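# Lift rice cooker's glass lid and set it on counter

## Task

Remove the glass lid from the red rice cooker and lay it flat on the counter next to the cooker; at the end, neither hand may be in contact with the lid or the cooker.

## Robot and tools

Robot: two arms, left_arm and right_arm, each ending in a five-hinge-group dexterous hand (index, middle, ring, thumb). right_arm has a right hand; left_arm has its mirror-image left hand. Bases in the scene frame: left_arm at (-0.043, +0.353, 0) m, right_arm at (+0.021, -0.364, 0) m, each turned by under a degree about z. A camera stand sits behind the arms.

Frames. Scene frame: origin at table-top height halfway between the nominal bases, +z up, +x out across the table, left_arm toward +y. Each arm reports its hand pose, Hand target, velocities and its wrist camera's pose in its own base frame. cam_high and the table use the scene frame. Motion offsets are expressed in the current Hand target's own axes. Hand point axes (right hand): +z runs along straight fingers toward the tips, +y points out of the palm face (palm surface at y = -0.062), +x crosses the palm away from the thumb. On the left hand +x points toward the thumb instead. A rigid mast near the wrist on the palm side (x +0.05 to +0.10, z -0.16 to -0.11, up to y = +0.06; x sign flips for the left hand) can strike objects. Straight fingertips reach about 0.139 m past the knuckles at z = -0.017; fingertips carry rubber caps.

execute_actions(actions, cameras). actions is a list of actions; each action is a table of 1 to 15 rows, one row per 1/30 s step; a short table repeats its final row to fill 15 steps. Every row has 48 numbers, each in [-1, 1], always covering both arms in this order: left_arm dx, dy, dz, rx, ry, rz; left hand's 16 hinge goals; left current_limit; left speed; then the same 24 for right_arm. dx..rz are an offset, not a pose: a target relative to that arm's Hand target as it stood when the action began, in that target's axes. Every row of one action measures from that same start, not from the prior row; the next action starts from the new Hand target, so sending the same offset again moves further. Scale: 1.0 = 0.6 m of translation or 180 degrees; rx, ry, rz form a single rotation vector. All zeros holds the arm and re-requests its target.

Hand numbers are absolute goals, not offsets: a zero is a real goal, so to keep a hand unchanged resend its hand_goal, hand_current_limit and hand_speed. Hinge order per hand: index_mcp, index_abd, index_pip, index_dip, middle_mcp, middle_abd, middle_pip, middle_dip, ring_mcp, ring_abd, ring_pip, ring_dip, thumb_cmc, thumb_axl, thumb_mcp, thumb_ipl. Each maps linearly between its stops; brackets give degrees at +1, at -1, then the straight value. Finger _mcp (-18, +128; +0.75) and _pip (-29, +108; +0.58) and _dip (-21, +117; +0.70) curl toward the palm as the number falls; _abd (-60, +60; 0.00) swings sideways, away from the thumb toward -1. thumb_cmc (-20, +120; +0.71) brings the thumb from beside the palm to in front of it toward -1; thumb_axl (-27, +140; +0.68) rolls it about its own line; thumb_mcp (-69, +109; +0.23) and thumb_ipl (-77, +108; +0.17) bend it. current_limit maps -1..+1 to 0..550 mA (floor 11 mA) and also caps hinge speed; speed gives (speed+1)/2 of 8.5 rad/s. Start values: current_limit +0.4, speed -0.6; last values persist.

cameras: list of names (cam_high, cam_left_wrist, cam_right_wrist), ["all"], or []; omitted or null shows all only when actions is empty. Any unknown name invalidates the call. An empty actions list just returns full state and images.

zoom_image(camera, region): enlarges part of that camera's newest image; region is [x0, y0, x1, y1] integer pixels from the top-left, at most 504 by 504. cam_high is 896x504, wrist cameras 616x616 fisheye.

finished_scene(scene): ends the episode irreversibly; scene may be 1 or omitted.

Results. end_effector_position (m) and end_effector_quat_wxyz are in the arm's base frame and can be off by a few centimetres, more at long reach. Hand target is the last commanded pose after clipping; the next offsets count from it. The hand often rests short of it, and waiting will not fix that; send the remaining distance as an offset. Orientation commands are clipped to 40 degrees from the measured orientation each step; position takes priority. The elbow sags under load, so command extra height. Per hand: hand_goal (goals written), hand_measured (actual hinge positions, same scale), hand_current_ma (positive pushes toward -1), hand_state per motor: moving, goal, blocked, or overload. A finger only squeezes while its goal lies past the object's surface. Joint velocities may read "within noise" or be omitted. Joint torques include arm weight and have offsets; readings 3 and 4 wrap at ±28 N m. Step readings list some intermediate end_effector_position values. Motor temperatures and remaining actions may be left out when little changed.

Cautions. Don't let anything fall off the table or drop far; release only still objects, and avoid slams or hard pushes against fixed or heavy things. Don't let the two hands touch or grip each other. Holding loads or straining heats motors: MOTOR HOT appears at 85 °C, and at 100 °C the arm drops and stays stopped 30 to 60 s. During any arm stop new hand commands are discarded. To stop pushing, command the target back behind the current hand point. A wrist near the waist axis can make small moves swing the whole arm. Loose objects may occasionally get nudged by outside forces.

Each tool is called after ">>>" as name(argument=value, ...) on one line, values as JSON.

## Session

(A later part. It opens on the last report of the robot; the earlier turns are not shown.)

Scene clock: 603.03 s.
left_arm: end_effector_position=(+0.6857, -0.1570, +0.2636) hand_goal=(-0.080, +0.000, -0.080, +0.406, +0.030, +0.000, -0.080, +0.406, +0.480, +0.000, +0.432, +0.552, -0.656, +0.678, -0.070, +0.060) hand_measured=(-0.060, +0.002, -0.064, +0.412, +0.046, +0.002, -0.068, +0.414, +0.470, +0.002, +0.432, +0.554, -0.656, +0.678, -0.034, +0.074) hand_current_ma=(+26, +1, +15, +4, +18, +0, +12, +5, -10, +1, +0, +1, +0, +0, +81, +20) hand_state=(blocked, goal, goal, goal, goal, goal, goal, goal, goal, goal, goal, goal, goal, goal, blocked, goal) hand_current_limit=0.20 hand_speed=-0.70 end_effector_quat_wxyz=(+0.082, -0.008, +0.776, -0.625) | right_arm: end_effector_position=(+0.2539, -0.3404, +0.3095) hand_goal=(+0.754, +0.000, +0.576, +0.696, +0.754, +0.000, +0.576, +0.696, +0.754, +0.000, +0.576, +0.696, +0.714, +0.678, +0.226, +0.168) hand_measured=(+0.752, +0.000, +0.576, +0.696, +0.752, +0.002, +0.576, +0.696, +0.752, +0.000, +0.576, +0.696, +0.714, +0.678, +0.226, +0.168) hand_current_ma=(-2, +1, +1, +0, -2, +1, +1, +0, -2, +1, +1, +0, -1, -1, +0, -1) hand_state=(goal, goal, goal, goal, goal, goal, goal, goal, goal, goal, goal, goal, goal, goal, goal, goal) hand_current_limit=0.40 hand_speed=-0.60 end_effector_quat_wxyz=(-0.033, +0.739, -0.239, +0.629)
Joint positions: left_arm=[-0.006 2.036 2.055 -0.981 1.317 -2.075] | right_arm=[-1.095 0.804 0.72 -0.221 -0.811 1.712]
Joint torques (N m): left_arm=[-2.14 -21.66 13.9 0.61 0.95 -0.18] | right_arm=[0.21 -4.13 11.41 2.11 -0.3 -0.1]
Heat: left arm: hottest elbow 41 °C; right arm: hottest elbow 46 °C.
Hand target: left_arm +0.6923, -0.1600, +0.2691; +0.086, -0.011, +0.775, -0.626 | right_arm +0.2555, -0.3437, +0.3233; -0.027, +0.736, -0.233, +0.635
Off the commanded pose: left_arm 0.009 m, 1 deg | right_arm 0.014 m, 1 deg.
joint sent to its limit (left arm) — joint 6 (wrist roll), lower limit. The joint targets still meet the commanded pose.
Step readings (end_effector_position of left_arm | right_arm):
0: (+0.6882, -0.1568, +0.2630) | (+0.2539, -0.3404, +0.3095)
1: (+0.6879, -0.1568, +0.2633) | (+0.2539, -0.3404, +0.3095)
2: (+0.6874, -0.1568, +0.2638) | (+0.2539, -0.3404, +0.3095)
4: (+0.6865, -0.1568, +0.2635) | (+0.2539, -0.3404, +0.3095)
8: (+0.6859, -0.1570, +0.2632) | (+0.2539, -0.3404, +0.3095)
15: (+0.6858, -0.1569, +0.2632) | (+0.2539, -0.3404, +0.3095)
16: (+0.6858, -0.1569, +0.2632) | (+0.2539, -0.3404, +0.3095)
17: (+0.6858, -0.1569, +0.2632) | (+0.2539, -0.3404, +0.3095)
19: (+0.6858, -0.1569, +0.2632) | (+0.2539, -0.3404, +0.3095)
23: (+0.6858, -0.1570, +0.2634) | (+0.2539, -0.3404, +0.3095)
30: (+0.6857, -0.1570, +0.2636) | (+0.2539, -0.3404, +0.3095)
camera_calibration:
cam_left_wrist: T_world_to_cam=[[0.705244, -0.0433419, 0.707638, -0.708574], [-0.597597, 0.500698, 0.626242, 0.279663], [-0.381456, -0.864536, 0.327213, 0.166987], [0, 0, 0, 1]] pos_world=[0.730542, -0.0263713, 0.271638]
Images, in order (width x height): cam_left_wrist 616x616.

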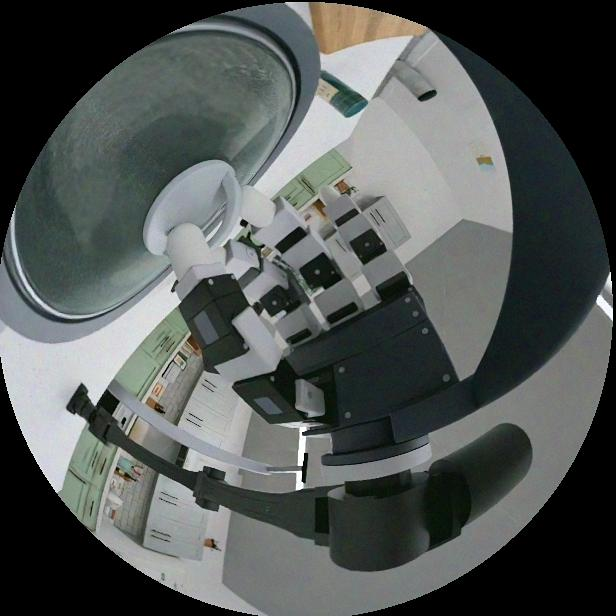

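>>> execute_actions(actions=[[[0,0,0,0,0,0,-0.2,0,-0.1,0.38,-0.12,0,-0.1,0.38,0.48,0,0.431,0.551,-0.657,0.678,-0.25,0.0,0.3,-0.7,0,0,0,0,0,0,0.754,0,0.576,0.696,0.754,0,0.576,0.696,0.754,0,0.576,0.696,0.714,0.678,0.226,0.168,0.4,-0.6]]], cameras=["cam_left_wrist"])

>>> zoom_image(camera="cam_left_wrist", region=[80, 100, 330, 350])

Scene clock: 614.17 s.
left_arm: end_effector_position=(+0.6857, -0.1569, +0.2636) hand_goal=(-0.200, +0.000, -0.100, +0.380, -0.120, +0.000, -0.100, +0.380, +0.480, +0.000, +0.432, +0.552, -0.656, +0.678, -0.250, +0.000) hand_measured=(-0.068, +0.002, -0.064, +0.406, +0.038, +0.002, -0.066, +0.408, +0.470, +0.002, +0.432, +0.554, -0.656, +0.678, -0.036, +0.064) hand_current_ma=(+358, +1, +58, +36, +357, +0, +50, +38, -10, +1, +0, +1, +0, +0, +358, +207) hand_state=(blocked, goal, blocked, blocked, blocked, goal, blocked, blocked, goal, goal, goal, goal, goal, goal, blocked, blocked) hand_current_limit=0.30 hand_speed=-0.70 end_effector_quat_wxyz=(+0.082, -0.008, +0.776, -0.625) | right_arm: end_effector_position=(+0.2539, -0.3404, +0.3095) hand_goal=(+0.754, +0.000, +0.576, +0.696, +0.754, +0.000, +0.576, +0.696, +0.754, +0.000, +0.576, +0.696, +0.714, +0.678, +0.226, +0.168) hand_measured=(+0.752, +0.000, +0.576, +0.696, +0.752, +0.002, +0.576, +0.696, +0.752, +0.000, +0.576, +0.696, +0.714, +0.678, +0.226, +0.168) hand_current_ma=(-2, +1, +1, +0, -2, +1, +1, +0, -2, +1, +1, +0, -1, -1, +0, -1) hand_state=(goal, goal, goal, goal, goal, goal, goal, goal, goal, goal, goal, goal, goal, goal, goal, goal) hand_current_limit=0.40 hand_speed=-0.60 end_effector_quat_wxyz=(-0.033, +0.739, -0.239, +0.629)
Joint positions: left_arm=[-0.006 2.036 2.055 -0.981 1.317 -2.075] | right_arm=[-1.095 0.804 0.72 -0.221 -0.811 1.712]
Joint torques (N m): left_arm=[-2.14 -21.66 13.89 0.62 0.98 -0.18] | right_arm=[0.15 -4.13 11.41 2.11 -0.3 -0.1]
Heat: left arm: hottest shoulder 41 °C; right arm: hottest elbow 47 °C.
Hand target: left_arm +0.6923, -0.1600, +0.2691; +0.086, -0.011, +0.775, -0.626 | right_arm +0.2555, -0.3437, +0.3233; -0.027, +0.736, -0.233, +0.635
Off the commanded pose: left_arm 0.009 m, 1 deg | right_arm 0.014 m, 1 deg.
joint sent to its limit (left arm) — joint 6 (wrist roll), lower limit. The joint targets still meet the commanded pose.
Step readings (end_effector_position of left_arm | right_arm):
0: (+0.6857, -0.1570, +0.2636) | (+0.2539, -0.3404, +0.3095)
1: (+0.6857, -0.1570, +0.2636) | (+0.2539, -0.3404, +0.3095)
2: (+0.6857, -0.1570, +0.2636) | (+0.2539, -0.3404, +0.3095)
4: (+0.6857, -0.1570, +0.2636) | (+0.2539, -0.3404, +0.3095)
8: (+0.6857, -0.1569, +0.2636) | (+0.2539, -0.3404, +0.3095)
15: (+0.6857, -0.1569, +0.2636) | (+0.2539, -0.3404, +0.3095)
camera_calibration:
cam_left_wrist: T_world_to_cam=[[0.705201, -0.0434642, 0.707674, -0.708551], [-0.59772, 0.500397, 0.626365, 0.279661], [-0.381342, -0.864704, 0.326901, 0.167071], [0, 0, 0, 1]] pos_world=[0.730542, -0.0262714, 0.271637]
Images, in order (width x height): cam_left_wrist 616x616.

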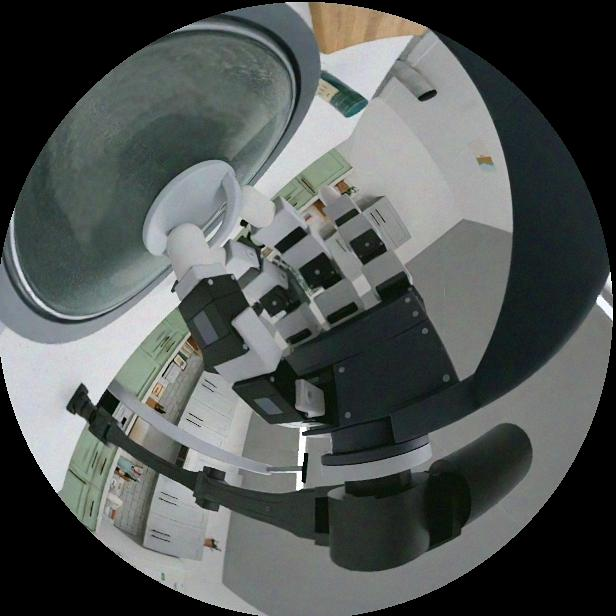

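Scaled by 2.016 from the camera's 616x616 image, which has a finer 880x880 frame.

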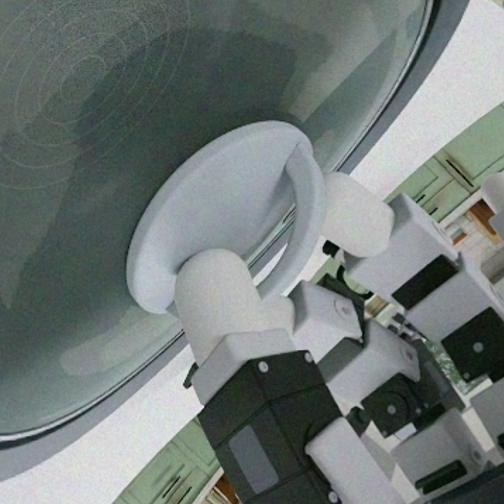

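>>> execute_actions(actions=[[[-0.006,-0.049,-0.01,0,0,0,-0.2,0,-0.1,0.38,-0.12,0,-0.1,0.38,0.48,0,0.431,0.551,-0.657,0.678,-0.25,0.0,0.4,-0.7,0,0,0,0,0,0,0.754,0,0.576,0.696,0.754,0,0.576,0.696,0.754,0,0.576,0.696,0.714,0.678,0.226,0.168,0.4,-0.6]],[[-0.006,-0.049,-0.01,0,0,0,-0.2,0,-0.1,0.38,-0.12,0,-0.1,0.38,0.48,0,0.431,0.551,-0.657,0.678,-0.25,0.0,0.4,-0.7,0,0,0,0,0,0,0.754,0,0.576,0.696,0.754,0,0.576,0.696,0.754,0,0.576,0.696,0.714,0.678,0.226,0.168,0.4,-0.6]]], cameras=["cam_high","cam_left_wrist"])

Scene clock: 627.83 s.
left_arm: end_effector_position=(+0.6898, -0.1567, +0.3196) hand_goal=(-0.200, +0.000, -0.100, +0.380, -0.120, +0.000, -0.100, +0.380, +0.480, +0.000, +0.432, +0.552, -0.656, +0.678, -0.250, +0.000) hand_measured=(-0.172, +0.006, -0.086, +0.380, -0.120, -0.004, -0.096, +0.384, +0.470, +0.002, +0.432, +0.554, -0.664, +0.676, -0.160, +0.020) hand_current_ma=(+40, +3, +14, +0, +0, -1, +2, +2, -10, +1, +0, +1, -5, -1, +335, +34) hand_state=(blocked, goal, goal, goal, goal, goal, goal, goal, goal, goal, goal, goal, goal, goal, blocked, goal) hand_current_limit=0.40 hand_speed=-0.70 end_effector_quat_wxyz=(+0.081, -0.010, +0.778, -0.623) | right_arm: end_effector_position=(+0.2539, -0.3404, +0.3095) hand_goal=(+0.754, +0.000, +0.576, +0.696, +0.754, +0.000, +0.576, +0.696, +0.754, +0.000, +0.576, +0.696, +0.714, +0.678, +0.226, +0.168) hand_measured=(+0.752, +0.000, +0.576, +0.696, +0.752, +0.002, +0.576, +0.696, +0.752, +0.000, +0.576, +0.696, +0.714, +0.678, +0.226, +0.168) hand_current_ma=(-2, +1, +1, +0, -2, +1, +1, +0, -2, +1, +1, +0, -1, -1, +0, -1) hand_state=(goal, goal, goal, goal, goal, goal, goal, goal, goal, goal, goal, goal, goal, goal, goal, goal) hand_current_limit=0.40 hand_speed=-0.60 end_effector_quat_wxyz=(-0.033, +0.739, -0.239, +0.629)
Joint positions: left_arm=[-0.007 2.074 2.265 -1.158 1.313 -2.075] | right_arm=[-1.095 0.804 0.72 -0.221 -0.811 1.712]
Joint torques (N m): left_arm=[-2.02 -22.71 13.64 0.62 1.13 -0.19] | right_arm=[0.21 -4.07 11.4 2.11 -0.3 -0.1]
Heat: left arm: hottest elbow 42 °C; right arm: hottest elbow 47 °C.
Hand target: left_arm +0.6923, -0.1604, +0.3295; +0.086, -0.011, +0.775, -0.626 | right_arm +0.2555, -0.3437, +0.3233; -0.027, +0.736, -0.233, +0.635
Off the commanded pose: left_arm 0.011 m, 1 deg | right_arm 0.014 m, 1 deg.
joint sent to its limit (left arm) — joint 6 (wrist roll), lower limit. The joint targets still meet the commanded pose.
Step readings (end_effector_position of left_arm | right_arm):
0: (+0.6857, -0.1569, +0.2636) | (+0.2539, -0.3404, +0.3095)
1: (+0.6852, -0.1567, +0.2665) | (+0.2539, -0.3404, +0.3095)
2: (+0.6847, -0.1563, +0.2665) | (+0.2539, -0.3404, +0.3095)
4: (+0.6845, -0.1562, +0.2704) | (+0.2539, -0.3404, +0.3095)
8: (+0.6845, -0.1560, +0.2748) | (+0.2539, -0.3404, +0.3095)
15: (+0.6843, -0.1560, +0.2754) | (+0.2539, -0.3404, +0.3095)
16: (+0.6837, -0.1558, +0.2779) | (+0.2539, -0.3404, +0.3095)
17: (+0.6836, -0.1557, +0.2790) | (+0.2539, -0.3404, +0.3095)
19: (+0.6854, -0.1557, +0.2861) | (+0.2539, -0.3404, +0.3095)
23: (+0.6873, -0.1560, +0.3004) | (+0.2539, -0.3404, +0.3095)
30: (+0.6903, -0.1567, +0.3195) | (+0.2539, -0.3404, +0.3095)
camera_calibration:
cam_left_wrist: T_world_to_cam=[[0.707726, -0.0447118, 0.705071, -0.752238], [-0.5966, 0.496723, 0.630345, 0.244222], [-0.378409, -0.866757, 0.324869, 0.148683], [0, 0, 0, 1]] pos_world=[0.734344, -0.0260724, 0.328134]
Images, in order (width x height): cam_high 896x504, cam_left_wrist 616x616.

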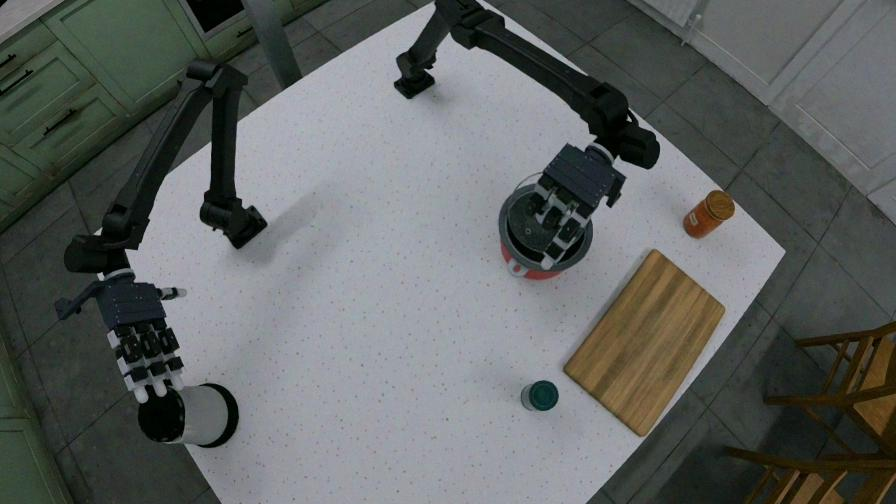

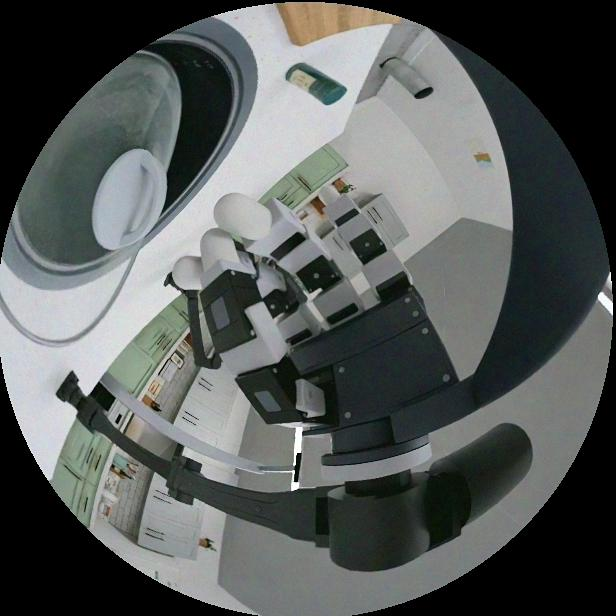

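>>> zoom_image(camera="cam_left_wrist", region=[0, 10, 280, 290])

>>> zoom_image(camera="cam_high", region=[480, 130, 640, 290])

Scaled by 1.800 from the camera's 616x616 image, which has a finer 880x880 frame.

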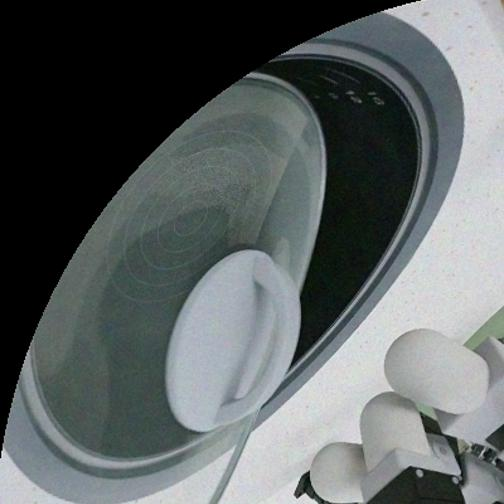

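Scaled by 3.150 from the camera's 896x504 image, which has a finer 1280x720 frame.

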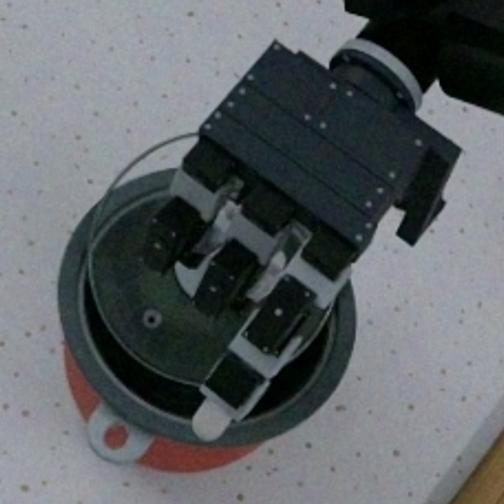

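>>> zoom_image(camera="cam_left_wrist", region=[70, 120, 190, 270])

Scaled by 3.360 from the camera's 616x616 image, which has a finer 880x880 frame.

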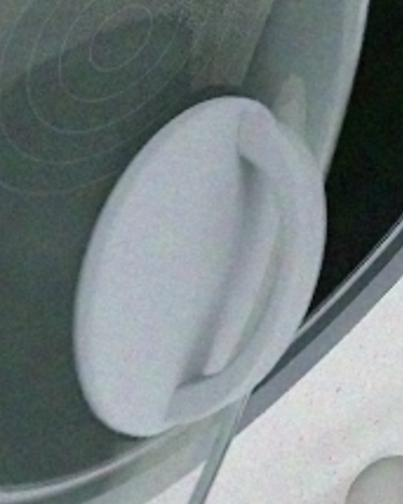

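>>> execute_actions(actions=[[[-0.006,-0.049,-0.01,0,0,0,0.137,0,-0.08,0.406,0.137,0,-0.08,0.406,0.48,0,0.431,0.551,-0.657,0.678,0.225,0.059,0.4,-0.4,0,0,0,0,0,0,0.754,0,0.576,0.696,0.754,0,0.576,0.696,0.754,0,0.576,0.696,0.714,0.678,0.226,0.168,0.4,-0.6]],[[-0.023,0.005,-0.17,0,0,0,0.137,0,-0.08,0.406,0.137,0,-0.08,0.406,0.48,0,0.431,0.551,-0.657,0.678,0.225,0.059,0.4,-0.4,0,0,0,0,0,0,0.754,0,0.576,0.696,0.754,0,0.576,0.696,0.754,0,0.576,0.696,0.714,0.678,0.226,0.168,0.4,-0.6]]], cameras=["cam_high","cam_left_wrist"])

>>> zoom_image(camera="cam_high", region=[480, 140, 620, 280])

>>> zoom_image(camera="cam_left_wrist", region=[20, 20, 320, 320])

Scene clock: 702.37 s.
left_arm: end_effector_position=(+0.6827, -0.0617, +0.3808) hand_goal=(+0.138, +0.000, -0.080, +0.406, +0.138, +0.000, -0.080, +0.406, +0.480, +0.000, +0.432, +0.552, -0.656, +0.678, +0.226, +0.060) hand_measured=(+0.132, +0.002, -0.082, +0.404, +0.134, -0.002, -0.080, +0.404, +0.470, +0.000, +0.430, +0.554, -0.656, +0.676, +0.224, +0.058) hand_current_ma=(-4, +1, +0, -1, -3, +0, +0, -1, -9, +0, +0, +1, +0, -1, -1, -1) hand_state=(goal, goal, goal, goal, goal, goal, goal, goal, goal, goal, goal, goal, goal, goal, goal, goal) hand_current_limit=0.40 hand_speed=-0.40 end_effector_quat_wxyz=(+0.103, -0.035, +0.767, -0.632) | right_arm: end_effector_position=(+0.2539, -0.3404, +0.3095) hand_goal=(+0.754, +0.000, +0.576, +0.696, +0.754, +0.000, +0.576, +0.696, +0.754, +0.000, +0.576, +0.696, +0.714, +0.678, +0.226, +0.168) hand_measured=(+0.752, +0.000, +0.576, +0.696, +0.752, +0.002, +0.576, +0.696, +0.752, +0.000, +0.576, +0.696, +0.714, +0.678, +0.226, +0.168) hand_current_ma=(-2, +1, +1, +0, -2, +1, +1, +0, -2, +1, +1, +0, -1, -1, +0, -1) hand_state=(goal, goal, goal, goal, goal, goal, goal, goal, goal, goal, goal, goal, goal, goal, goal, goal) hand_current_limit=0.40 hand_speed=-0.60 end_effector_quat_wxyz=(-0.033, +0.739, -0.239, +0.629)
Joint positions: left_arm=[0.14 2.219 2.697 -1.692 1.379 -1.818] | right_arm=[-1.095 0.804 0.72 -0.221 -0.811 1.712]
Joint torques (N m): left_arm=[-1.73 -21.95 12.67 0.28 1.15 0.07] | right_arm=[0.21 -4.07 11.4 2.13 -0.3 -0.1]
Motor temperatures (°C): left_arm=[26 43 49 28 31 27] | right_arm=[30 27 47 25 26 26]
Heat: left arm: hottest elbow 49 °C; right arm: hottest elbow 47 °C.
Hand target: left_arm +0.6911, -0.0595, +0.3791; +0.086, -0.011, +0.775, -0.626 | right_arm +0.2555, -0.3437, +0.3233; -0.027, +0.736, -0.233, +0.635
Off the commanded pose: left_arm 0.009 m, 4 deg | right_arm 0.014 m, 1 deg.
joint sent to its limit (left arm) — joint 4 (wrist pitch), lower limit. The joint targets are off in orientation, not in position.
Step readings (end_effector_position of left_arm | right_arm):
0: (+0.6898, -0.1567, +0.3196) | (+0.2539, -0.3404, +0.3095)
1: (+0.6887, -0.1566, +0.3233) | (+0.2539, -0.3404, +0.3095)
2: (+0.6881, -0.1565, +0.3254) | (+0.2539, -0.3404, +0.3095)
4: (+0.6887, -0.1565, +0.3363) | (+0.2539, -0.3404, +0.3095)
8: (+0.6883, -0.1568, +0.3579) | (+0.2539, -0.3404, +0.3095)
15: (+0.6875, -0.1568, +0.3647) | (+0.2539, -0.3404, +0.3095)
16: (+0.6847, -0.1524, +0.3670) | (+0.2539, -0.3404, +0.3095)
17: (+0.6772, -0.1520, +0.3695) | (+0.2539, -0.3404, +0.3095)
19: (+0.6706, -0.1311, +0.3737) | (+0.2539, -0.3404, +0.3095)
23: (+0.6739, -0.0747, +0.3856) | (+0.2539, -0.3404, +0.3095)
30: (+0.6796, -0.0348, +0.3936) | (+0.2539, -0.3404, +0.3095)
camera_calibration:
cam_left_wrist: T_world_to_cam=[[0.705122, 0.0239896, 0.70868, -0.781444], [-0.63132, 0.476295, 0.612028, 0.18366], [-0.322859, -0.878958, 0.350991, 0.15992], [0, 0, 0, 1]] pos_world=[0.718593, 0.0718334, 0.385259]
Images, in order (width x height): cam_high 896x504, cam_left_wrist 616x616.

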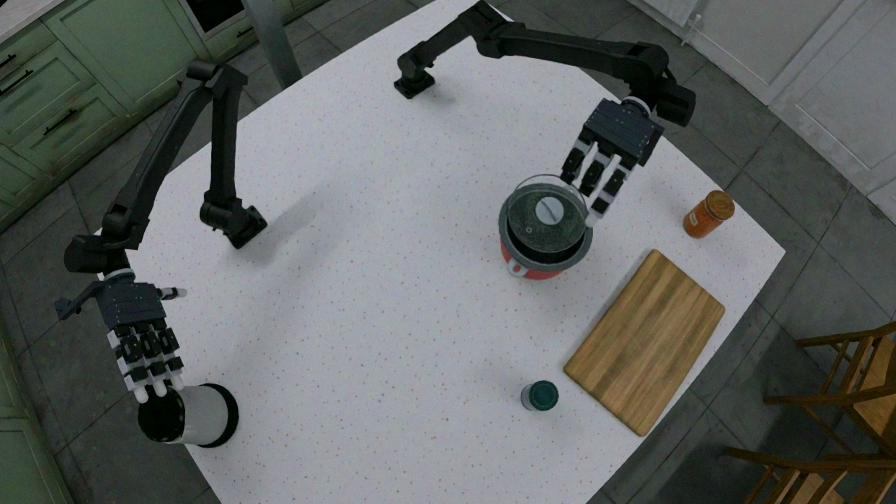

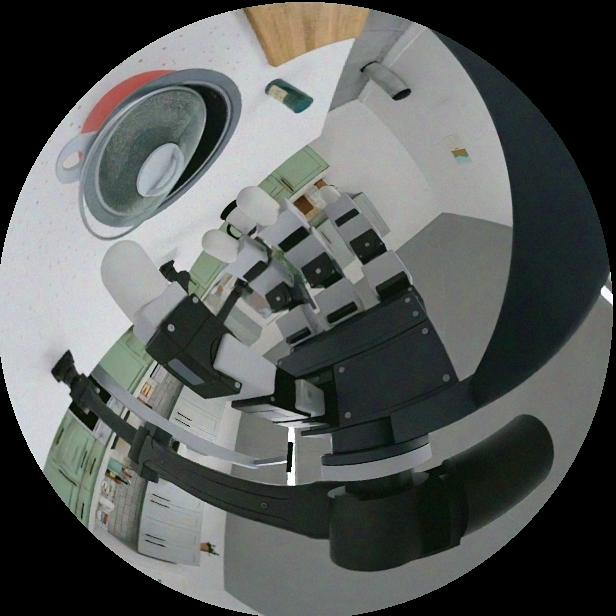

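Scaled by 3.600 from the camera's 896x504 image, which has a finer 1280x720 frame.

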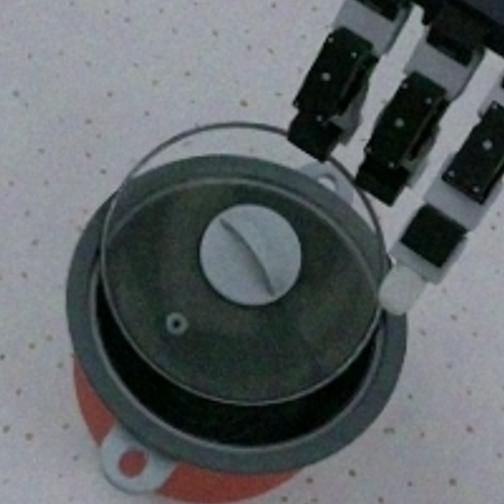

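Scaled by 1.680 from the camera's 616x616 image, which has a finer 880x880 frame.

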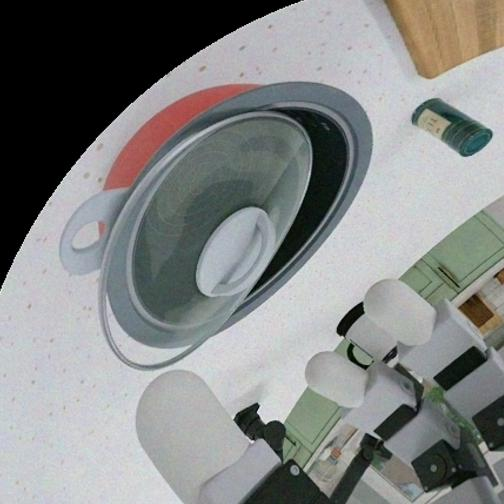

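>>> execute_actions(actions=[[[0.04,0.0845,0.178,-0.065,0.0016,-0.04,0.384,0,-0.568,0.051,0.384,0,-0.568,0.051,0.48,0,0.431,0.551,-0.657,0.678,0.615,-0.765,0.4,-0.4,0,0,0,0,0,0,0.754,0,0.576,0.696,0.754,0,0.576,0.696,0.754,0,0.576,0.696,0.714,0.678,0.226,0.168,0.4,-0.6]]], cameras=["cam_high","cam_left_wrist"])

>>> zoom_image(camera="cam_left_wrist", region=[20, 20, 320, 320])

Scene clock: 788.43 s.
left_arm: end_effector_position=(+0.6877, -0.1519, +0.3001) hand_goal=(+0.384, +0.000, -0.568, +0.052, +0.384, +0.000, -0.568, +0.052, +0.480, +0.000, +0.432, +0.552, -0.656, +0.678, +0.616, -0.764) hand_measured=(+0.376, +0.002, -0.562, +0.056, +0.378, -0.002, -0.564, +0.056, +0.470, +0.002, +0.430, +0.554, -0.656, +0.676, +0.610, -0.760) hand_current_ma=(-6, +1, +4, +2, -5, +0, +3, +2, -9, +0, +0, +1, +0, -1, -6, +2) hand_state=(goal, goal, goal, goal, goal, goal, goal, goal, goal, goal, goal, goal, goal, goal, goal, goal) hand_current_limit=0.40 hand_speed=-0.40 end_effector_quat_wxyz=(+0.039, -0.066, +0.834, -0.547) | right_arm: end_effector_position=(+0.2539, -0.3404, +0.3095) hand_goal=(+0.754, +0.000, +0.576, +0.696, +0.754, +0.000, +0.576, +0.696, +0.754, +0.000, +0.576, +0.696, +0.714, +0.678, +0.226, +0.168) hand_measured=(+0.752, +0.000, +0.576, +0.696, +0.752, +0.002, +0.576, +0.696, +0.752, +0.000, +0.576, +0.696, +0.714, +0.678, +0.226, +0.168) hand_current_ma=(-2, +1, +1, +0, -2, +1, +1, +0, -2, +1, +1, +0, -1, -1, +0, -1) hand_state=(goal, goal, goal, goal, goal, goal, goal, goal, goal, goal, goal, goal, goal, goal, goal, goal) hand_current_limit=0.40 hand_speed=-0.60 end_effector_quat_wxyz=(-0.033, +0.739, -0.239, +0.629)
Joint positions: left_arm=[-0.035 2.207 2.528 -1.493 1.124 -2.016] | right_arm=[-1.095 0.804 0.72 -0.221 -0.811 1.712]
Joint torques (N m): left_arm=[-2.26 -25.05 9.55 1.31 1.02 -0.3] | right_arm=[0.15 -4.07 11.41 2.13 -0.3 -0.1]
Heat: left arm: hottest elbow 47 °C; right arm: hottest elbow 48 °C.
Hand target: left_arm +0.6878, -0.1548, +0.3052; +0.043, -0.067, +0.833, -0.548 | right_arm +0.2555, -0.3437, +0.3233; -0.027, +0.736, -0.233, +0.635
Off the commanded pose: left_arm 0.006 m, 1 deg | right_arm 0.014 m, 1 deg.
Step readings (end_effector_position of left_arm | right_arm):
0: (+0.6827, -0.0617, +0.3808) | (+0.2539, -0.3404, +0.3095)
1: (+0.6842, -0.0620, +0.3691) | (+0.2539, -0.3404, +0.3095)
2: (+0.6870, -0.0530, +0.3566) | (+0.2539, -0.3404, +0.3095)
4: (+0.6888, -0.0710, +0.3390) | (+0.2539, -0.3404, +0.3095)
8: (+0.6860, -0.1361, +0.3110) | (+0.2539, -0.3404, +0.3095)
15: (+0.6795, -0.1892, +0.2972) | (+0.2539, -0.3404, +0.3095)
camera_calibration:
cam_left_wrist: T_world_to_cam=[[0.805636, -0.125409, 0.578985, -0.778602], [-0.511927, 0.344467, 0.786939, 0.124525], [-0.29813, -0.930384, 0.213315, 0.127082], [0, 0, 0, 1]] pos_world=[0.728904, -0.0223033, 0.325697]
Images, in order (width x height): cam_high 896x504, cam_left_wrist 616x616.

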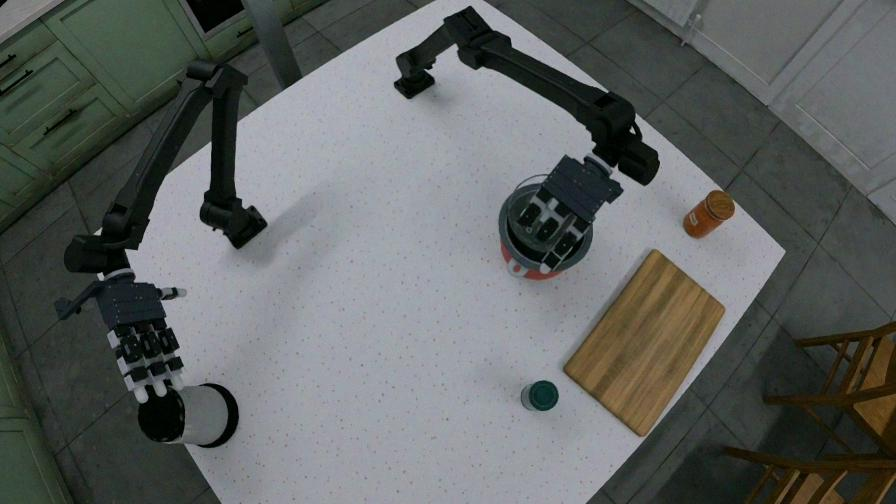

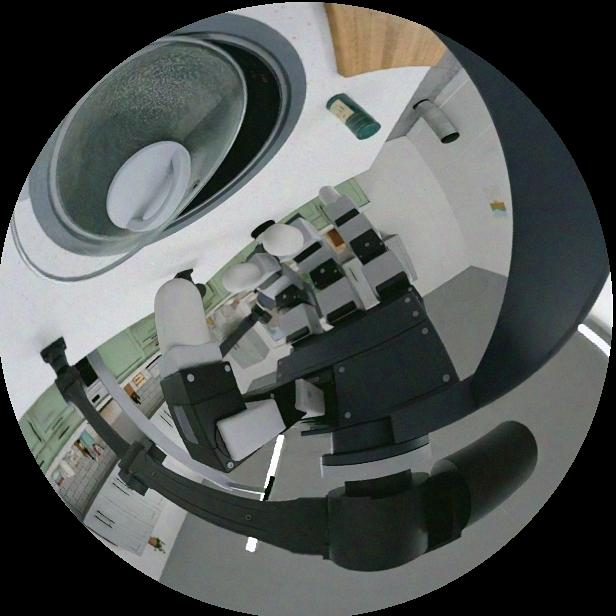

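Scaled by 1.680 from the camera's 616x616 image, which has a finer 880x880 frame.

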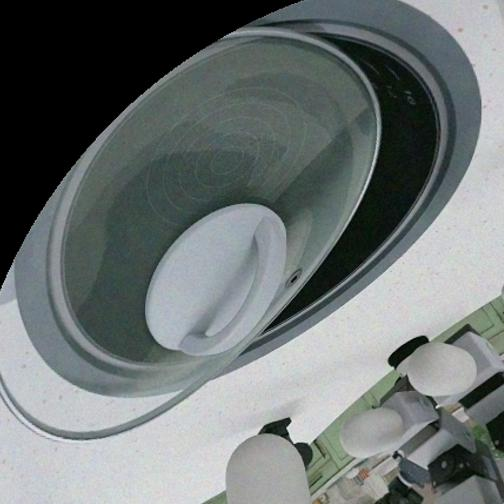

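>>> execute_actions(actions=[[[0.0127,0.0557,0.018,0,0,0,0.384,0,-0.568,0.051,0.384,0,-0.568,0.051,0.48,0,0.431,0.551,-0.657,0.678,0.615,-0.765,0.4,-0.4,0,0,0,0,0,0,0.754,0,0.576,0.696,0.754,0,0.576,0.696,0.754,0,0.576,0.696,0.714,0.678,0.226,0.168,0.4,-0.6]]], cameras=["cam_left_wrist"])

>>> zoom_image(camera="cam_left_wrist", region=[20, 40, 320, 340])

Scene clock: 808.07 s.
left_arm: end_effector_position=(+0.6790, -0.1520, +0.2654) hand_goal=(+0.384, +0.000, -0.568, +0.052, +0.384, +0.000, -0.568, +0.052, +0.480, +0.000, +0.432, +0.552, -0.656, +0.678, +0.616, -0.764) hand_measured=(+0.378, +0.002, -0.562, +0.056, +0.378, -0.002, -0.564, +0.056, +0.472, +0.000, +0.430, +0.554, -0.656, +0.676, +0.610, -0.760) hand_current_ma=(-5, +1, +3, +2, -3, +0, +2, +2, -6, +0, +0, +1, +0, -1, -5, +2) hand_state=(goal, goal, goal, goal, goal, goal, goal, goal, goal, goal, goal, goal, goal, goal, goal, goal) hand_current_limit=0.40 hand_speed=-0.40 end_effector_quat_wxyz=(+0.038, -0.066, +0.833, -0.547) | right_arm: end_effector_position=(+0.2539, -0.3404, +0.3095) hand_goal=(+0.754, +0.000, +0.576, +0.696, +0.754, +0.000, +0.576, +0.696, +0.754, +0.000, +0.576, +0.696, +0.714, +0.678, +0.226, +0.168) hand_measured=(+0.752, +0.000, +0.576, +0.696, +0.752, +0.002, +0.576, +0.696, +0.752, +0.000, +0.576, +0.696, +0.714, +0.678, +0.226, +0.168) hand_current_ma=(-2, +1, +1, +0, -2, +1, +1, +0, -2, +1, +1, +0, -1, -1, +0, -1) hand_state=(goal, goal, goal, goal, goal, goal, goal, goal, goal, goal, goal, goal, goal, goal, goal, goal) hand_current_limit=0.40 hand_speed=-0.60 end_effector_quat_wxyz=(-0.033, +0.739, -0.239, +0.629)
Joint positions: left_arm=[-0.035 2.124 2.291 -1.339 1.124 -2.016] | right_arm=[-1.095 0.804 0.72 -0.221 -0.811 1.712]
Joint torques (N m): left_arm=[-1.79 -24.35 10.04 1.33 1.02 -0.3] | right_arm=[0.21 -4.07 11.41 2.13 -0.3 -0.1]
Heat: left arm: hottest elbow 45 °C; right arm: hottest elbow 48 °C.
Hand target: left_arm +0.6797, -0.1527, +0.2705; +0.043, -0.067, +0.833, -0.548 | right_arm +0.2555, -0.3437, +0.3233; -0.027, +0.736, -0.233, +0.635
Off the commanded pose: left_arm 0.005 m, 1 deg | right_arm 0.014 m, 1 deg.
Step readings (end_effector_position of left_arm | right_arm):
0: (+0.6876, -0.1522, +0.3002) | (+0.2539, -0.3404, +0.3095)
1: (+0.6869, -0.1525, +0.2952) | (+0.2539, -0.3404, +0.3095)
2: (+0.6831, -0.1522, +0.2919) | (+0.2539, -0.3404, +0.3095)
4: (+0.6756, -0.1518, +0.2802) | (+0.2539, -0.3404, +0.3095)
8: (+0.6773, -0.1519, +0.2642) | (+0.2539, -0.3404, +0.3095)
15: (+0.6798, -0.1520, +0.2613) | (+0.2539, -0.3404, +0.3095)
camera_calibration:
cam_left_wrist: T_world_to_cam=[[0.80575, -0.125369, 0.578835, -0.751437], [-0.511515, 0.345322, 0.786832, 0.147323], [-0.298529, -0.930073, 0.214115, 0.131901], [0, 0, 0, 1]] pos_world=[0.720204, -0.0224032, 0.290798]
Images, in order (width x height): cam_left_wrist 616x616.

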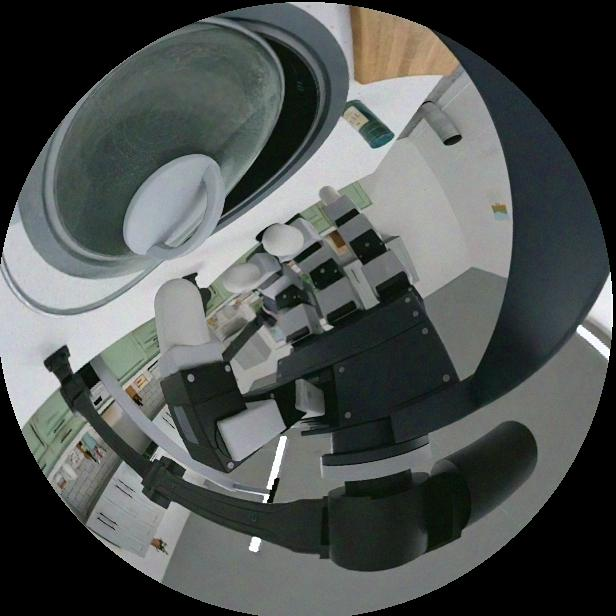

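Scaled by 1.680 from the camera's 616x616 image, which has a finer 880x880 frame.

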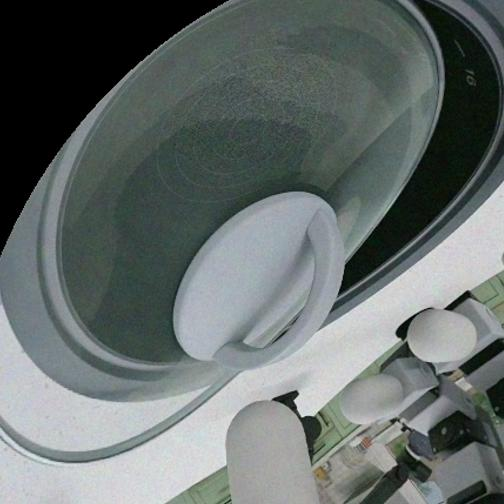

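>>> zoom_image(camera="cam_left_wrist", region=[115, 140, 235, 270])

Scaled by 3.877 from the camera's 616x616 image, which has a finer 880x880 frame.

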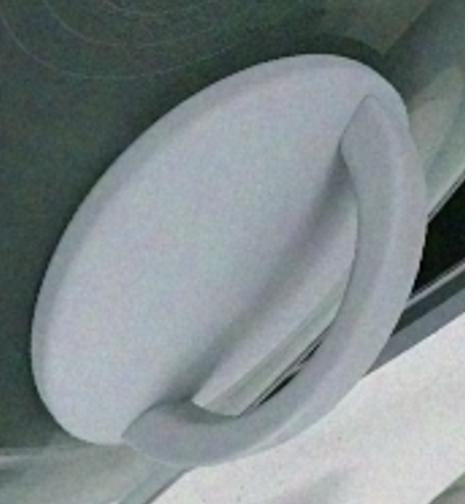

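>>> execute_actions(actions=[[[-0.044,0.0163,-0.028,0,0,0,0.13,0,0.215,-0.459,0.48,0,0.431,0.551,0.48,0,0.431,0.551,-0.48,0.678,0.587,-0.918,0.4,-0.4,0,0,0,0,0,0,0.754,0,0.576,0.696,0.754,0,0.576,0.696,0.754,0,0.576,0.696,0.714,0.678,0.226,0.168,0.4,-0.6]]], cameras=["cam_left_wrist"])

>>> zoom_image(camera="cam_left_wrist", region=[80, 120, 300, 340])

Scene clock: 932.30 s.
left_arm: end_effector_position=(+0.6928, -0.1322, +0.2719) hand_goal=(+0.130, +0.000, +0.216, -0.458, +0.480, +0.000, +0.432, +0.552, +0.480, +0.000, +0.432, +0.552, -0.480, +0.678, +0.588, -0.918) hand_measured=(+0.128, +0.002, +0.214, -0.454, +0.468, -0.002, +0.426, +0.548, +0.472, +0.000, +0.430, +0.554, -0.486, +0.676, +0.588, -0.914) hand_current_ma=(+0, +1, -1, +2, -11, +0, -3, -1, -6, +0, +0, +1, -3, -1, +0, +3) hand_state=(goal, goal, goal, goal, goal, goal, goal, goal, goal, goal, goal, goal, goal, goal, goal, goal) hand_current_limit=0.40 hand_speed=-0.40 end_effector_quat_wxyz=(+0.037, -0.074, +0.832, -0.548) | right_arm: end_effector_position=(+0.2539, -0.3404, +0.3095) hand_goal=(+0.754, +0.000, +0.576, +0.696, +0.754, +0.000, +0.576, +0.696, +0.754, +0.000, +0.576, +0.696, +0.714, +0.678, +0.226, +0.168) hand_measured=(+0.752, +0.000, +0.576, +0.696, +0.752, +0.002, +0.576, +0.696, +0.752, +0.000, +0.576, +0.696, +0.714, +0.678, +0.226, +0.168) hand_current_ma=(-2, +1, +1, +0, -2, +1, +1, +0, -2, +1, +1, +0, -1, -1, +0, -1) hand_state=(goal, goal, goal, goal, goal, goal, goal, goal, goal, goal, goal, goal, goal, goal, goal, goal) hand_current_limit=0.40 hand_speed=-0.60 end_effector_quat_wxyz=(-0.033, +0.739, -0.239, +0.629)
Joint positions: left_arm=[-0.005 2.204 2.448 -1.457 1.134 -1.983] | right_arm=[-1.095 0.804 0.72 -0.221 -0.811 1.712]
Joint torques (N m): left_arm=[-1.44 -22.24 13.81 0.29 1.2 0.03] | right_arm=[0.15 -4.07 11.4 2.11 -0.3 -0.1]
Motor temperatures (°C): left_arm=[25 44 40 28 31 27] | right_arm=[30 26 49 25 26 26]
Heat: left arm: hottest shoulder 44 °C; right arm: hottest elbow 49 °C.
Hand target: left_arm +0.7027, -0.1295, +0.2681; +0.043, -0.067, +0.833, -0.548 | right_arm +0.2555, -0.3437, +0.3233; -0.027, +0.736, -0.233, +0.635
Off the commanded pose: left_arm 0.011 m, 1 deg | right_arm 0.014 m, 1 deg.
Step readings (end_effector_position of left_arm | right_arm):
0: (+0.6790, -0.1520, +0.2654) | (+0.2539, -0.3404, +0.3095)
1: (+0.6793, -0.1510, +0.2669) | (+0.2539, -0.3404, +0.3095)
2: (+0.6808, -0.1511, +0.2689) | (+0.2539, -0.3404, +0.3095)
4: (+0.6864, -0.1483, +0.2736) | (+0.2539, -0.3404, +0.3095)
8: (+0.6909, -0.1394, +0.2768) | (+0.2539, -0.3404, +0.3095)
15: (+0.6928, -0.1323, +0.2730) | (+0.2539, -0.3404, +0.3095)
camera_calibration:
cam_left_wrist: T_world_to_cam=[[0.813605, -0.113004, 0.570331, -0.765389], [-0.507374, 0.341042, 0.791367, 0.137753], [-0.283935, -0.933231, 0.220138, 0.140875], [0, 0, 0, 1]] pos_world=[0.732615, -0.00200281, 0.2965]
Images, in order (width x height): cam_left_wrist 616x616.

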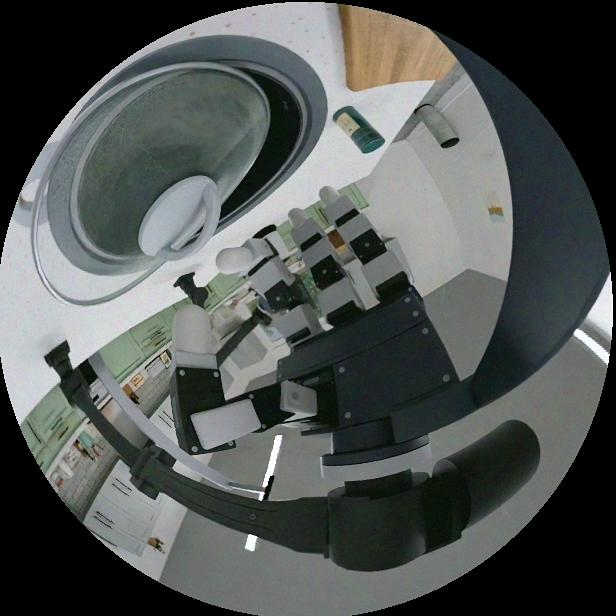

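Scaled by 2.291 from the camera's 616x616 image, which has a finer 880x880 frame.

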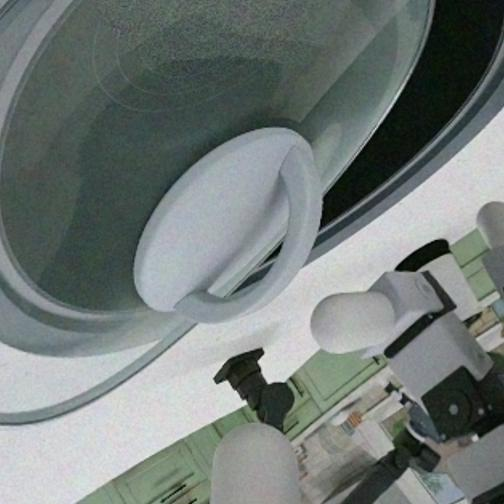

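>>> execute_actions(actions=[[[-0.007,0.048,0.019,0,0,0,0.13,0,0.215,-0.459,0.48,0,0.431,0.551,0.48,0,0.431,0.551,-0.48,0.678,0.587,-0.918,0.4,-0.4,0,0,0,0,0,0,0.754,0,0.576,0.696,0.754,0,0.576,0.696,0.754,0,0.576,0.696,0.714,0.678,0.226,0.168,0.4,-0.6]]], cameras=["cam_left_wrist"])

>>> zoom_image(camera="cam_left_wrist", region=[100, 120, 300, 320])

Scene clock: 958.30 s.
left_arm: end_effector_position=(+0.6984, -0.1324, +0.2507) hand_goal=(+0.130, +0.000, +0.216, -0.458, +0.480, +0.000, +0.432, +0.552, +0.480, +0.000, +0.432, +0.552, -0.480, +0.678, +0.588, -0.918) hand_measured=(+0.128, +0.002, +0.214, -0.454, +0.468, -0.002, +0.428, +0.548, +0.472, +0.000, +0.430, +0.554, -0.484, +0.676, +0.588, -0.914) hand_current_ma=(+0, +1, -1, +2, -11, +0, -3, -1, -6, +0, +0, +1, -3, -1, +0, +3) hand_state=(goal, goal, goal, goal, goal, goal, goal, goal, goal, goal, goal, goal, goal, goal, goal, goal) hand_current_limit=0.40 hand_speed=-0.40 end_effector_quat_wxyz=(+0.039, -0.070, +0.832, -0.549) | right_arm: end_effector_position=(+0.2539, -0.3404, +0.3095) hand_goal=(+0.754, +0.000, +0.576, +0.696, +0.754, +0.000, +0.576, +0.696, +0.754, +0.000, +0.576, +0.696, +0.714, +0.678, +0.226, +0.168) hand_measured=(+0.752, +0.000, +0.576, +0.696, +0.752, +0.002, +0.576, +0.696, +0.752, +0.000, +0.576, +0.696, +0.714, +0.678, +0.226, +0.168) hand_current_ma=(-2, +1, +1, +0, -2, +1, +1, +0, -2, +1, +1, +0, -1, -1, +0, -1) hand_state=(goal, goal, goal, goal, goal, goal, goal, goal, goal, goal, goal, goal, goal, goal, goal, goal) hand_current_limit=0.40 hand_speed=-0.60 end_effector_quat_wxyz=(-0.033, +0.739, -0.239, +0.629)
Joint positions: left_arm=[-0.005 2.208 2.397 -1.405 1.137 -1.972] | right_arm=[-1.095 0.804 0.72 -0.221 -0.811 1.712]
Joint torques (N m): left_arm=[-1.2 -23 10.17 1.24 1.11 0.03] | right_arm=[0.21 -4.13 11.4 2.11 -0.3 -0.1]
Heat: left arm: hottest shoulder 45 °C; right arm: hottest elbow 49 °C.
Hand target: left_arm +0.7067, -0.1279, +0.2372; +0.043, -0.067, +0.833, -0.548 | right_arm +0.2555, -0.3437, +0.3233; -0.027, +0.736, -0.233, +0.635
Off the commanded pose: left_arm 0.016 m, 1 deg | right_arm 0.014 m, 1 deg.
Step readings (end_effector_position of left_arm | right_arm):
0: (+0.6929, -0.1322, +0.2719) | (+0.2539, -0.3404, +0.3095)
1: (+0.6938, -0.1323, +0.2692) | (+0.2539, -0.3404, +0.3095)
2: (+0.6951, -0.1324, +0.2679) | (+0.2539, -0.3404, +0.3095)
4: (+0.6969, -0.1324, +0.2617) | (+0.2539, -0.3404, +0.3095)
8: (+0.6975, -0.1324, +0.2514) | (+0.2539, -0.3404, +0.3095)
15: (+0.6984, -0.1324, +0.2507) | (+0.2539, -0.3404, +0.3095)
camera_calibration:
cam_left_wrist: T_world_to_cam=[[0.808974, -0.116509, 0.576182, -0.756501], [-0.511115, 0.344771, 0.787334, 0.161641], [-0.290382, -0.931428, 0.219361, 0.15188], [0, 0, 0, 1]] pos_world=[0.738711, -0.00240275, 0.275301]
Images, in order (width x height): cam_left_wrist 616x616.

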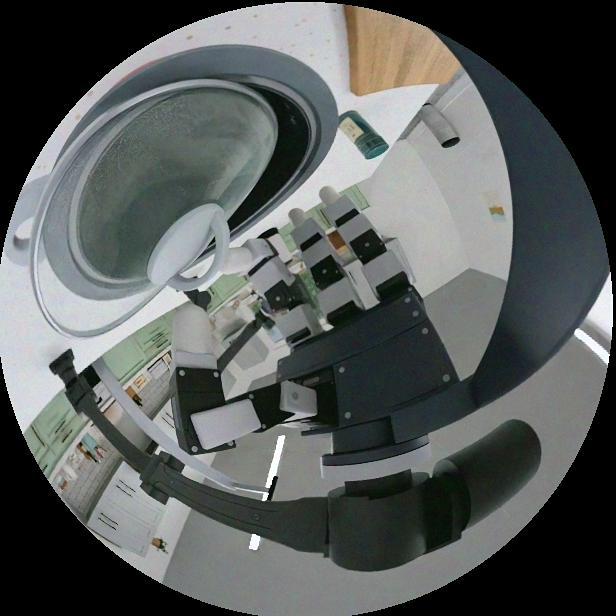

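Scaled by 2.520 from the camera's 616x616 image, which has a finer 880x880 frame.

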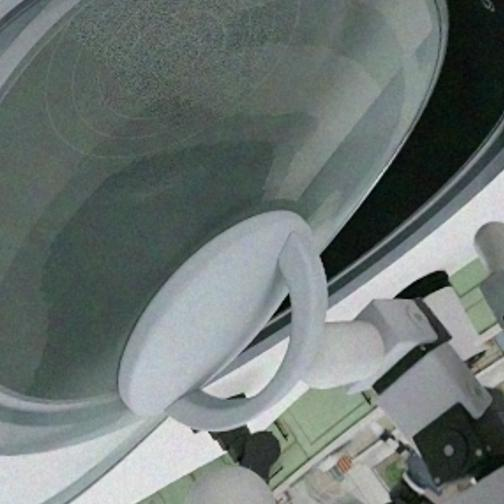

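>>> execute_actions(actions=[[[-0.004,0.0143,0.0005,0,0,0,0.13,0,0.215,-0.459,0.48,0,0.431,0.551,0.48,0,0.431,0.551,-0.48,0.678,0.587,-0.918,0.4,-0.4,0,0,0,0,0,0,0.754,0,0.576,0.696,0.754,0,0.576,0.696,0.754,0,0.576,0.696,0.714,0.678,0.226,0.168,0.4,-0.6]]], cameras=["cam_left_wrist"])

>>> zoom_image(camera="cam_left_wrist", region=[100, 140, 300, 340])

Scene clock: 968.43 s.
left_arm: end_effector_position=(+0.6996, -0.1322, +0.2477) hand_goal=(+0.130, +0.000, +0.216, -0.458, +0.480, +0.000, +0.432, +0.552, +0.480, +0.000, +0.432, +0.552, -0.480, +0.678, +0.588, -0.918) hand_measured=(+0.128, +0.002, +0.214, -0.454, +0.468, -0.002, +0.428, +0.548, +0.472, +0.000, +0.430, +0.554, -0.484, +0.676, +0.588, -0.914) hand_current_ma=(+0, +1, -1, +2, -11, +0, -3, -1, -6, +0, +0, +1, -3, -1, +0, +3) hand_state=(goal, goal, goal, goal, goal, goal, goal, goal, goal, goal, goal, goal, goal, goal, goal, goal) hand_current_limit=0.40 hand_speed=-0.40 end_effector_quat_wxyz=(+0.041, -0.066, +0.832, -0.549) | right_arm: end_effector_position=(+0.2539, -0.3404, +0.3095) hand_goal=(+0.754, +0.000, +0.576, +0.696, +0.754, +0.000, +0.576, +0.696, +0.754, +0.000, +0.576, +0.696, +0.714, +0.678, +0.226, +0.168) hand_measured=(+0.752, +0.000, +0.576, +0.696, +0.752, +0.002, +0.576, +0.696, +0.752, +0.000, +0.576, +0.696, +0.714, +0.678, +0.226, +0.168) hand_current_ma=(-2, +1, +1, +0, -2, +1, +1, +0, -2, +1, +1, +0, -1, -1, +0, -1) hand_state=(goal, goal, goal, goal, goal, goal, goal, goal, goal, goal, goal, goal, goal, goal, goal, goal) hand_current_limit=0.40 hand_speed=-0.60 end_effector_quat_wxyz=(-0.033, +0.739, -0.239, +0.629)
Joint positions: left_arm=[-0.005 2.208 2.39 -1.398 1.137 -1.962] | right_arm=[-1.095 0.804 0.72 -0.221 -0.811 1.712]
Joint torques (N m): left_arm=[-0.79 -22.77 9.8 1.24 1.18 0.03] | right_arm=[0.21 -4.07 11.41 2.13 -0.3 -0.1]
Heat: left arm: hottest shoulder 44 °C; right arm: hottest elbow 49 °C.
Hand target: left_arm +0.7085, -0.1244, +0.2293; +0.043, -0.067, +0.833, -0.548 | right_arm +0.2555, -0.3437, +0.3233; -0.027, +0.736, -0.233, +0.635
Off the commanded pose: left_arm 0.022 m, 0 deg | right_arm 0.014 m, 1 deg.
Step readings (end_effector_position of left_arm | right_arm):
0: (+0.6984, -0.1324, +0.2507) | (+0.2539, -0.3404, +0.3095)
1: (+0.6986, -0.1324, +0.2502) | (+0.2539, -0.3404, +0.3095)
2: (+0.6990, -0.1323, +0.2498) | (+0.2539, -0.3404, +0.3095)
4: (+0.6994, -0.1323, +0.2487) | (+0.2539, -0.3404, +0.3095)
8: (+0.6994, -0.1322, +0.2477) | (+0.2539, -0.3404, +0.3095)
15: (+0.6996, -0.1322, +0.2477) | (+0.2539, -0.3404, +0.3095)
camera_calibration:
cam_left_wrist: T_world_to_cam=[[0.803262, -0.120791, 0.583249, -0.754039], [-0.516707, 0.34578, 0.78323, 0.169557], [-0.296283, -0.930508, 0.215339, 0.158308], [0, 0, 0, 1]] pos_world=[0.740206, -0.00240293, 0.2729]
Images, in order (width x height): cam_left_wrist 616x616.

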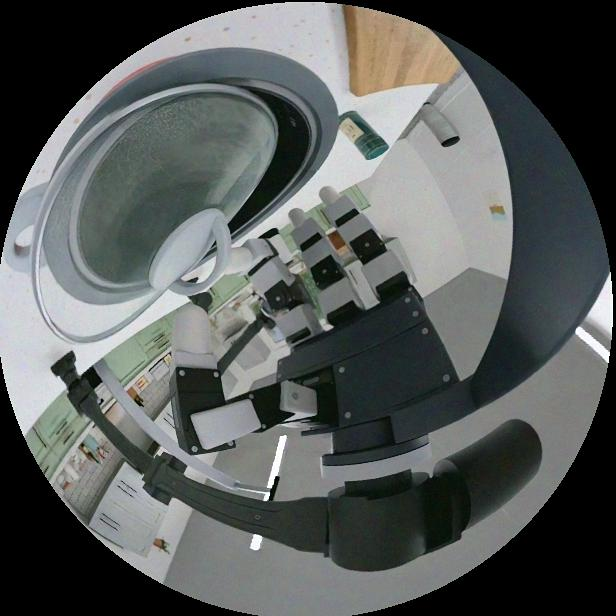

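Scaled by 2.520 from the camera's 616x616 image, which has a finer 880x880 frame.

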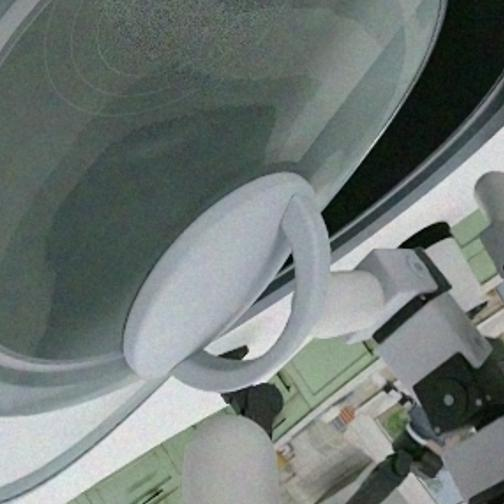

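>>> execute_actions(actions=[[[-0.0055,0.022,0.002,0,0,0,0.13,0,0.215,-0.459,0.48,0,0.431,0.551,0.48,0,0.431,0.551,-0.48,0.678,0.587,-0.918,0.4,-0.4,0,0,0,0,0,0,0.754,0,0.576,0.696,0.754,0,0.576,0.696,0.754,0,0.576,0.696,0.714,0.678,0.226,0.168,0.4,-0.6]]])

Scene clock: 989.70 s.
left_arm: end_effector_position=(+0.7009, -0.1309, +0.2385) hand_goal=(+0.130, +0.000, +0.216, -0.458, +0.480, +0.000, +0.432, +0.552, +0.480, +0.000, +0.432, +0.552, -0.480, +0.678, +0.588, -0.918) hand_measured=(+0.130, +0.002, +0.212, -0.462, +0.468, -0.002, +0.428, +0.548, +0.472, +0.000, +0.430, +0.554, -0.484, +0.676, +0.588, -0.914) hand_current_ma=(+0, +0, -2, -3, -11, +0, -3, -1, -6, +0, +0, +1, -2, -1, +0, +3) hand_state=(goal, goal, goal, goal, goal, goal, goal, goal, goal, goal, goal, goal, goal, goal, goal, goal) hand_current_limit=0.40 hand_speed=-0.40 end_effector_quat_wxyz=(+0.041, -0.064, +0.831, -0.551) | right_arm: end_effector_position=(+0.2539, -0.3404, +0.3095) hand_goal=(+0.754, +0.000, +0.576, +0.696, +0.754, +0.000, +0.576, +0.696, +0.754, +0.000, +0.576, +0.696, +0.714, +0.678, +0.226, +0.168) hand_measured=(+0.752, +0.000, +0.576, +0.696, +0.752, +0.002, +0.576, +0.696, +0.752, +0.000, +0.576, +0.696, +0.714, +0.678, +0.226, +0.168) hand_current_ma=(-2, +1, +1, +0, -2, +1, +1, +0, -2, +1, +1, +0, -1, -1, +0, -1) hand_state=(goal, goal, goal, goal, goal, goal, goal, goal, goal, goal, goal, goal, goal, goal, goal, goal) hand_current_limit=0.40 hand_speed=-0.60 end_effector_quat_wxyz=(-0.033, +0.739, -0.239, +0.629)
Joint positions: left_arm=[-0.003 2.211 2.37 -1.385 1.143 -1.951] | right_arm=[-1.095 0.804 0.72 -0.221 -0.811 1.712]
Joint torques (N m): left_arm=[-0.56 -22.48 9.81 1.22 1.03 0.07] | right_arm=[0.15 -4.13 11.41 2.13 -0.3 -0.1]
Heat: left arm: hottest elbow 43 °C; right arm: hottest elbow 49 °C.
Hand target: left_arm +0.7111, -0.1199, +0.2166; +0.043, -0.067, +0.833, -0.548 | right_arm +0.2555, -0.3437, +0.3233; -0.027, +0.736, -0.233, +0.635
Off the commanded pose: left_arm 0.027 m, 1 deg | right_arm 0.014 m, 1 deg.
Step readings (end_effector_position of left_arm | right_arm):
0: (+0.6996, -0.1322, +0.2477) | (+0.2539, -0.3404, +0.3095)
1: (+0.6999, -0.1320, +0.2465) | (+0.2539, -0.3404, +0.3095)
2: (+0.7003, -0.1321, +0.2452) | (+0.2539, -0.3404, +0.3095)
4: (+0.7009, -0.1313, +0.2419) | (+0.2539, -0.3404, +0.3095)
8: (+0.7009, -0.1309, +0.2386) | (+0.2539, -0.3404, +0.3095)
15: (+0.7009, -0.1309, +0.2385) | (+0.2539, -0.3404, +0.3095)


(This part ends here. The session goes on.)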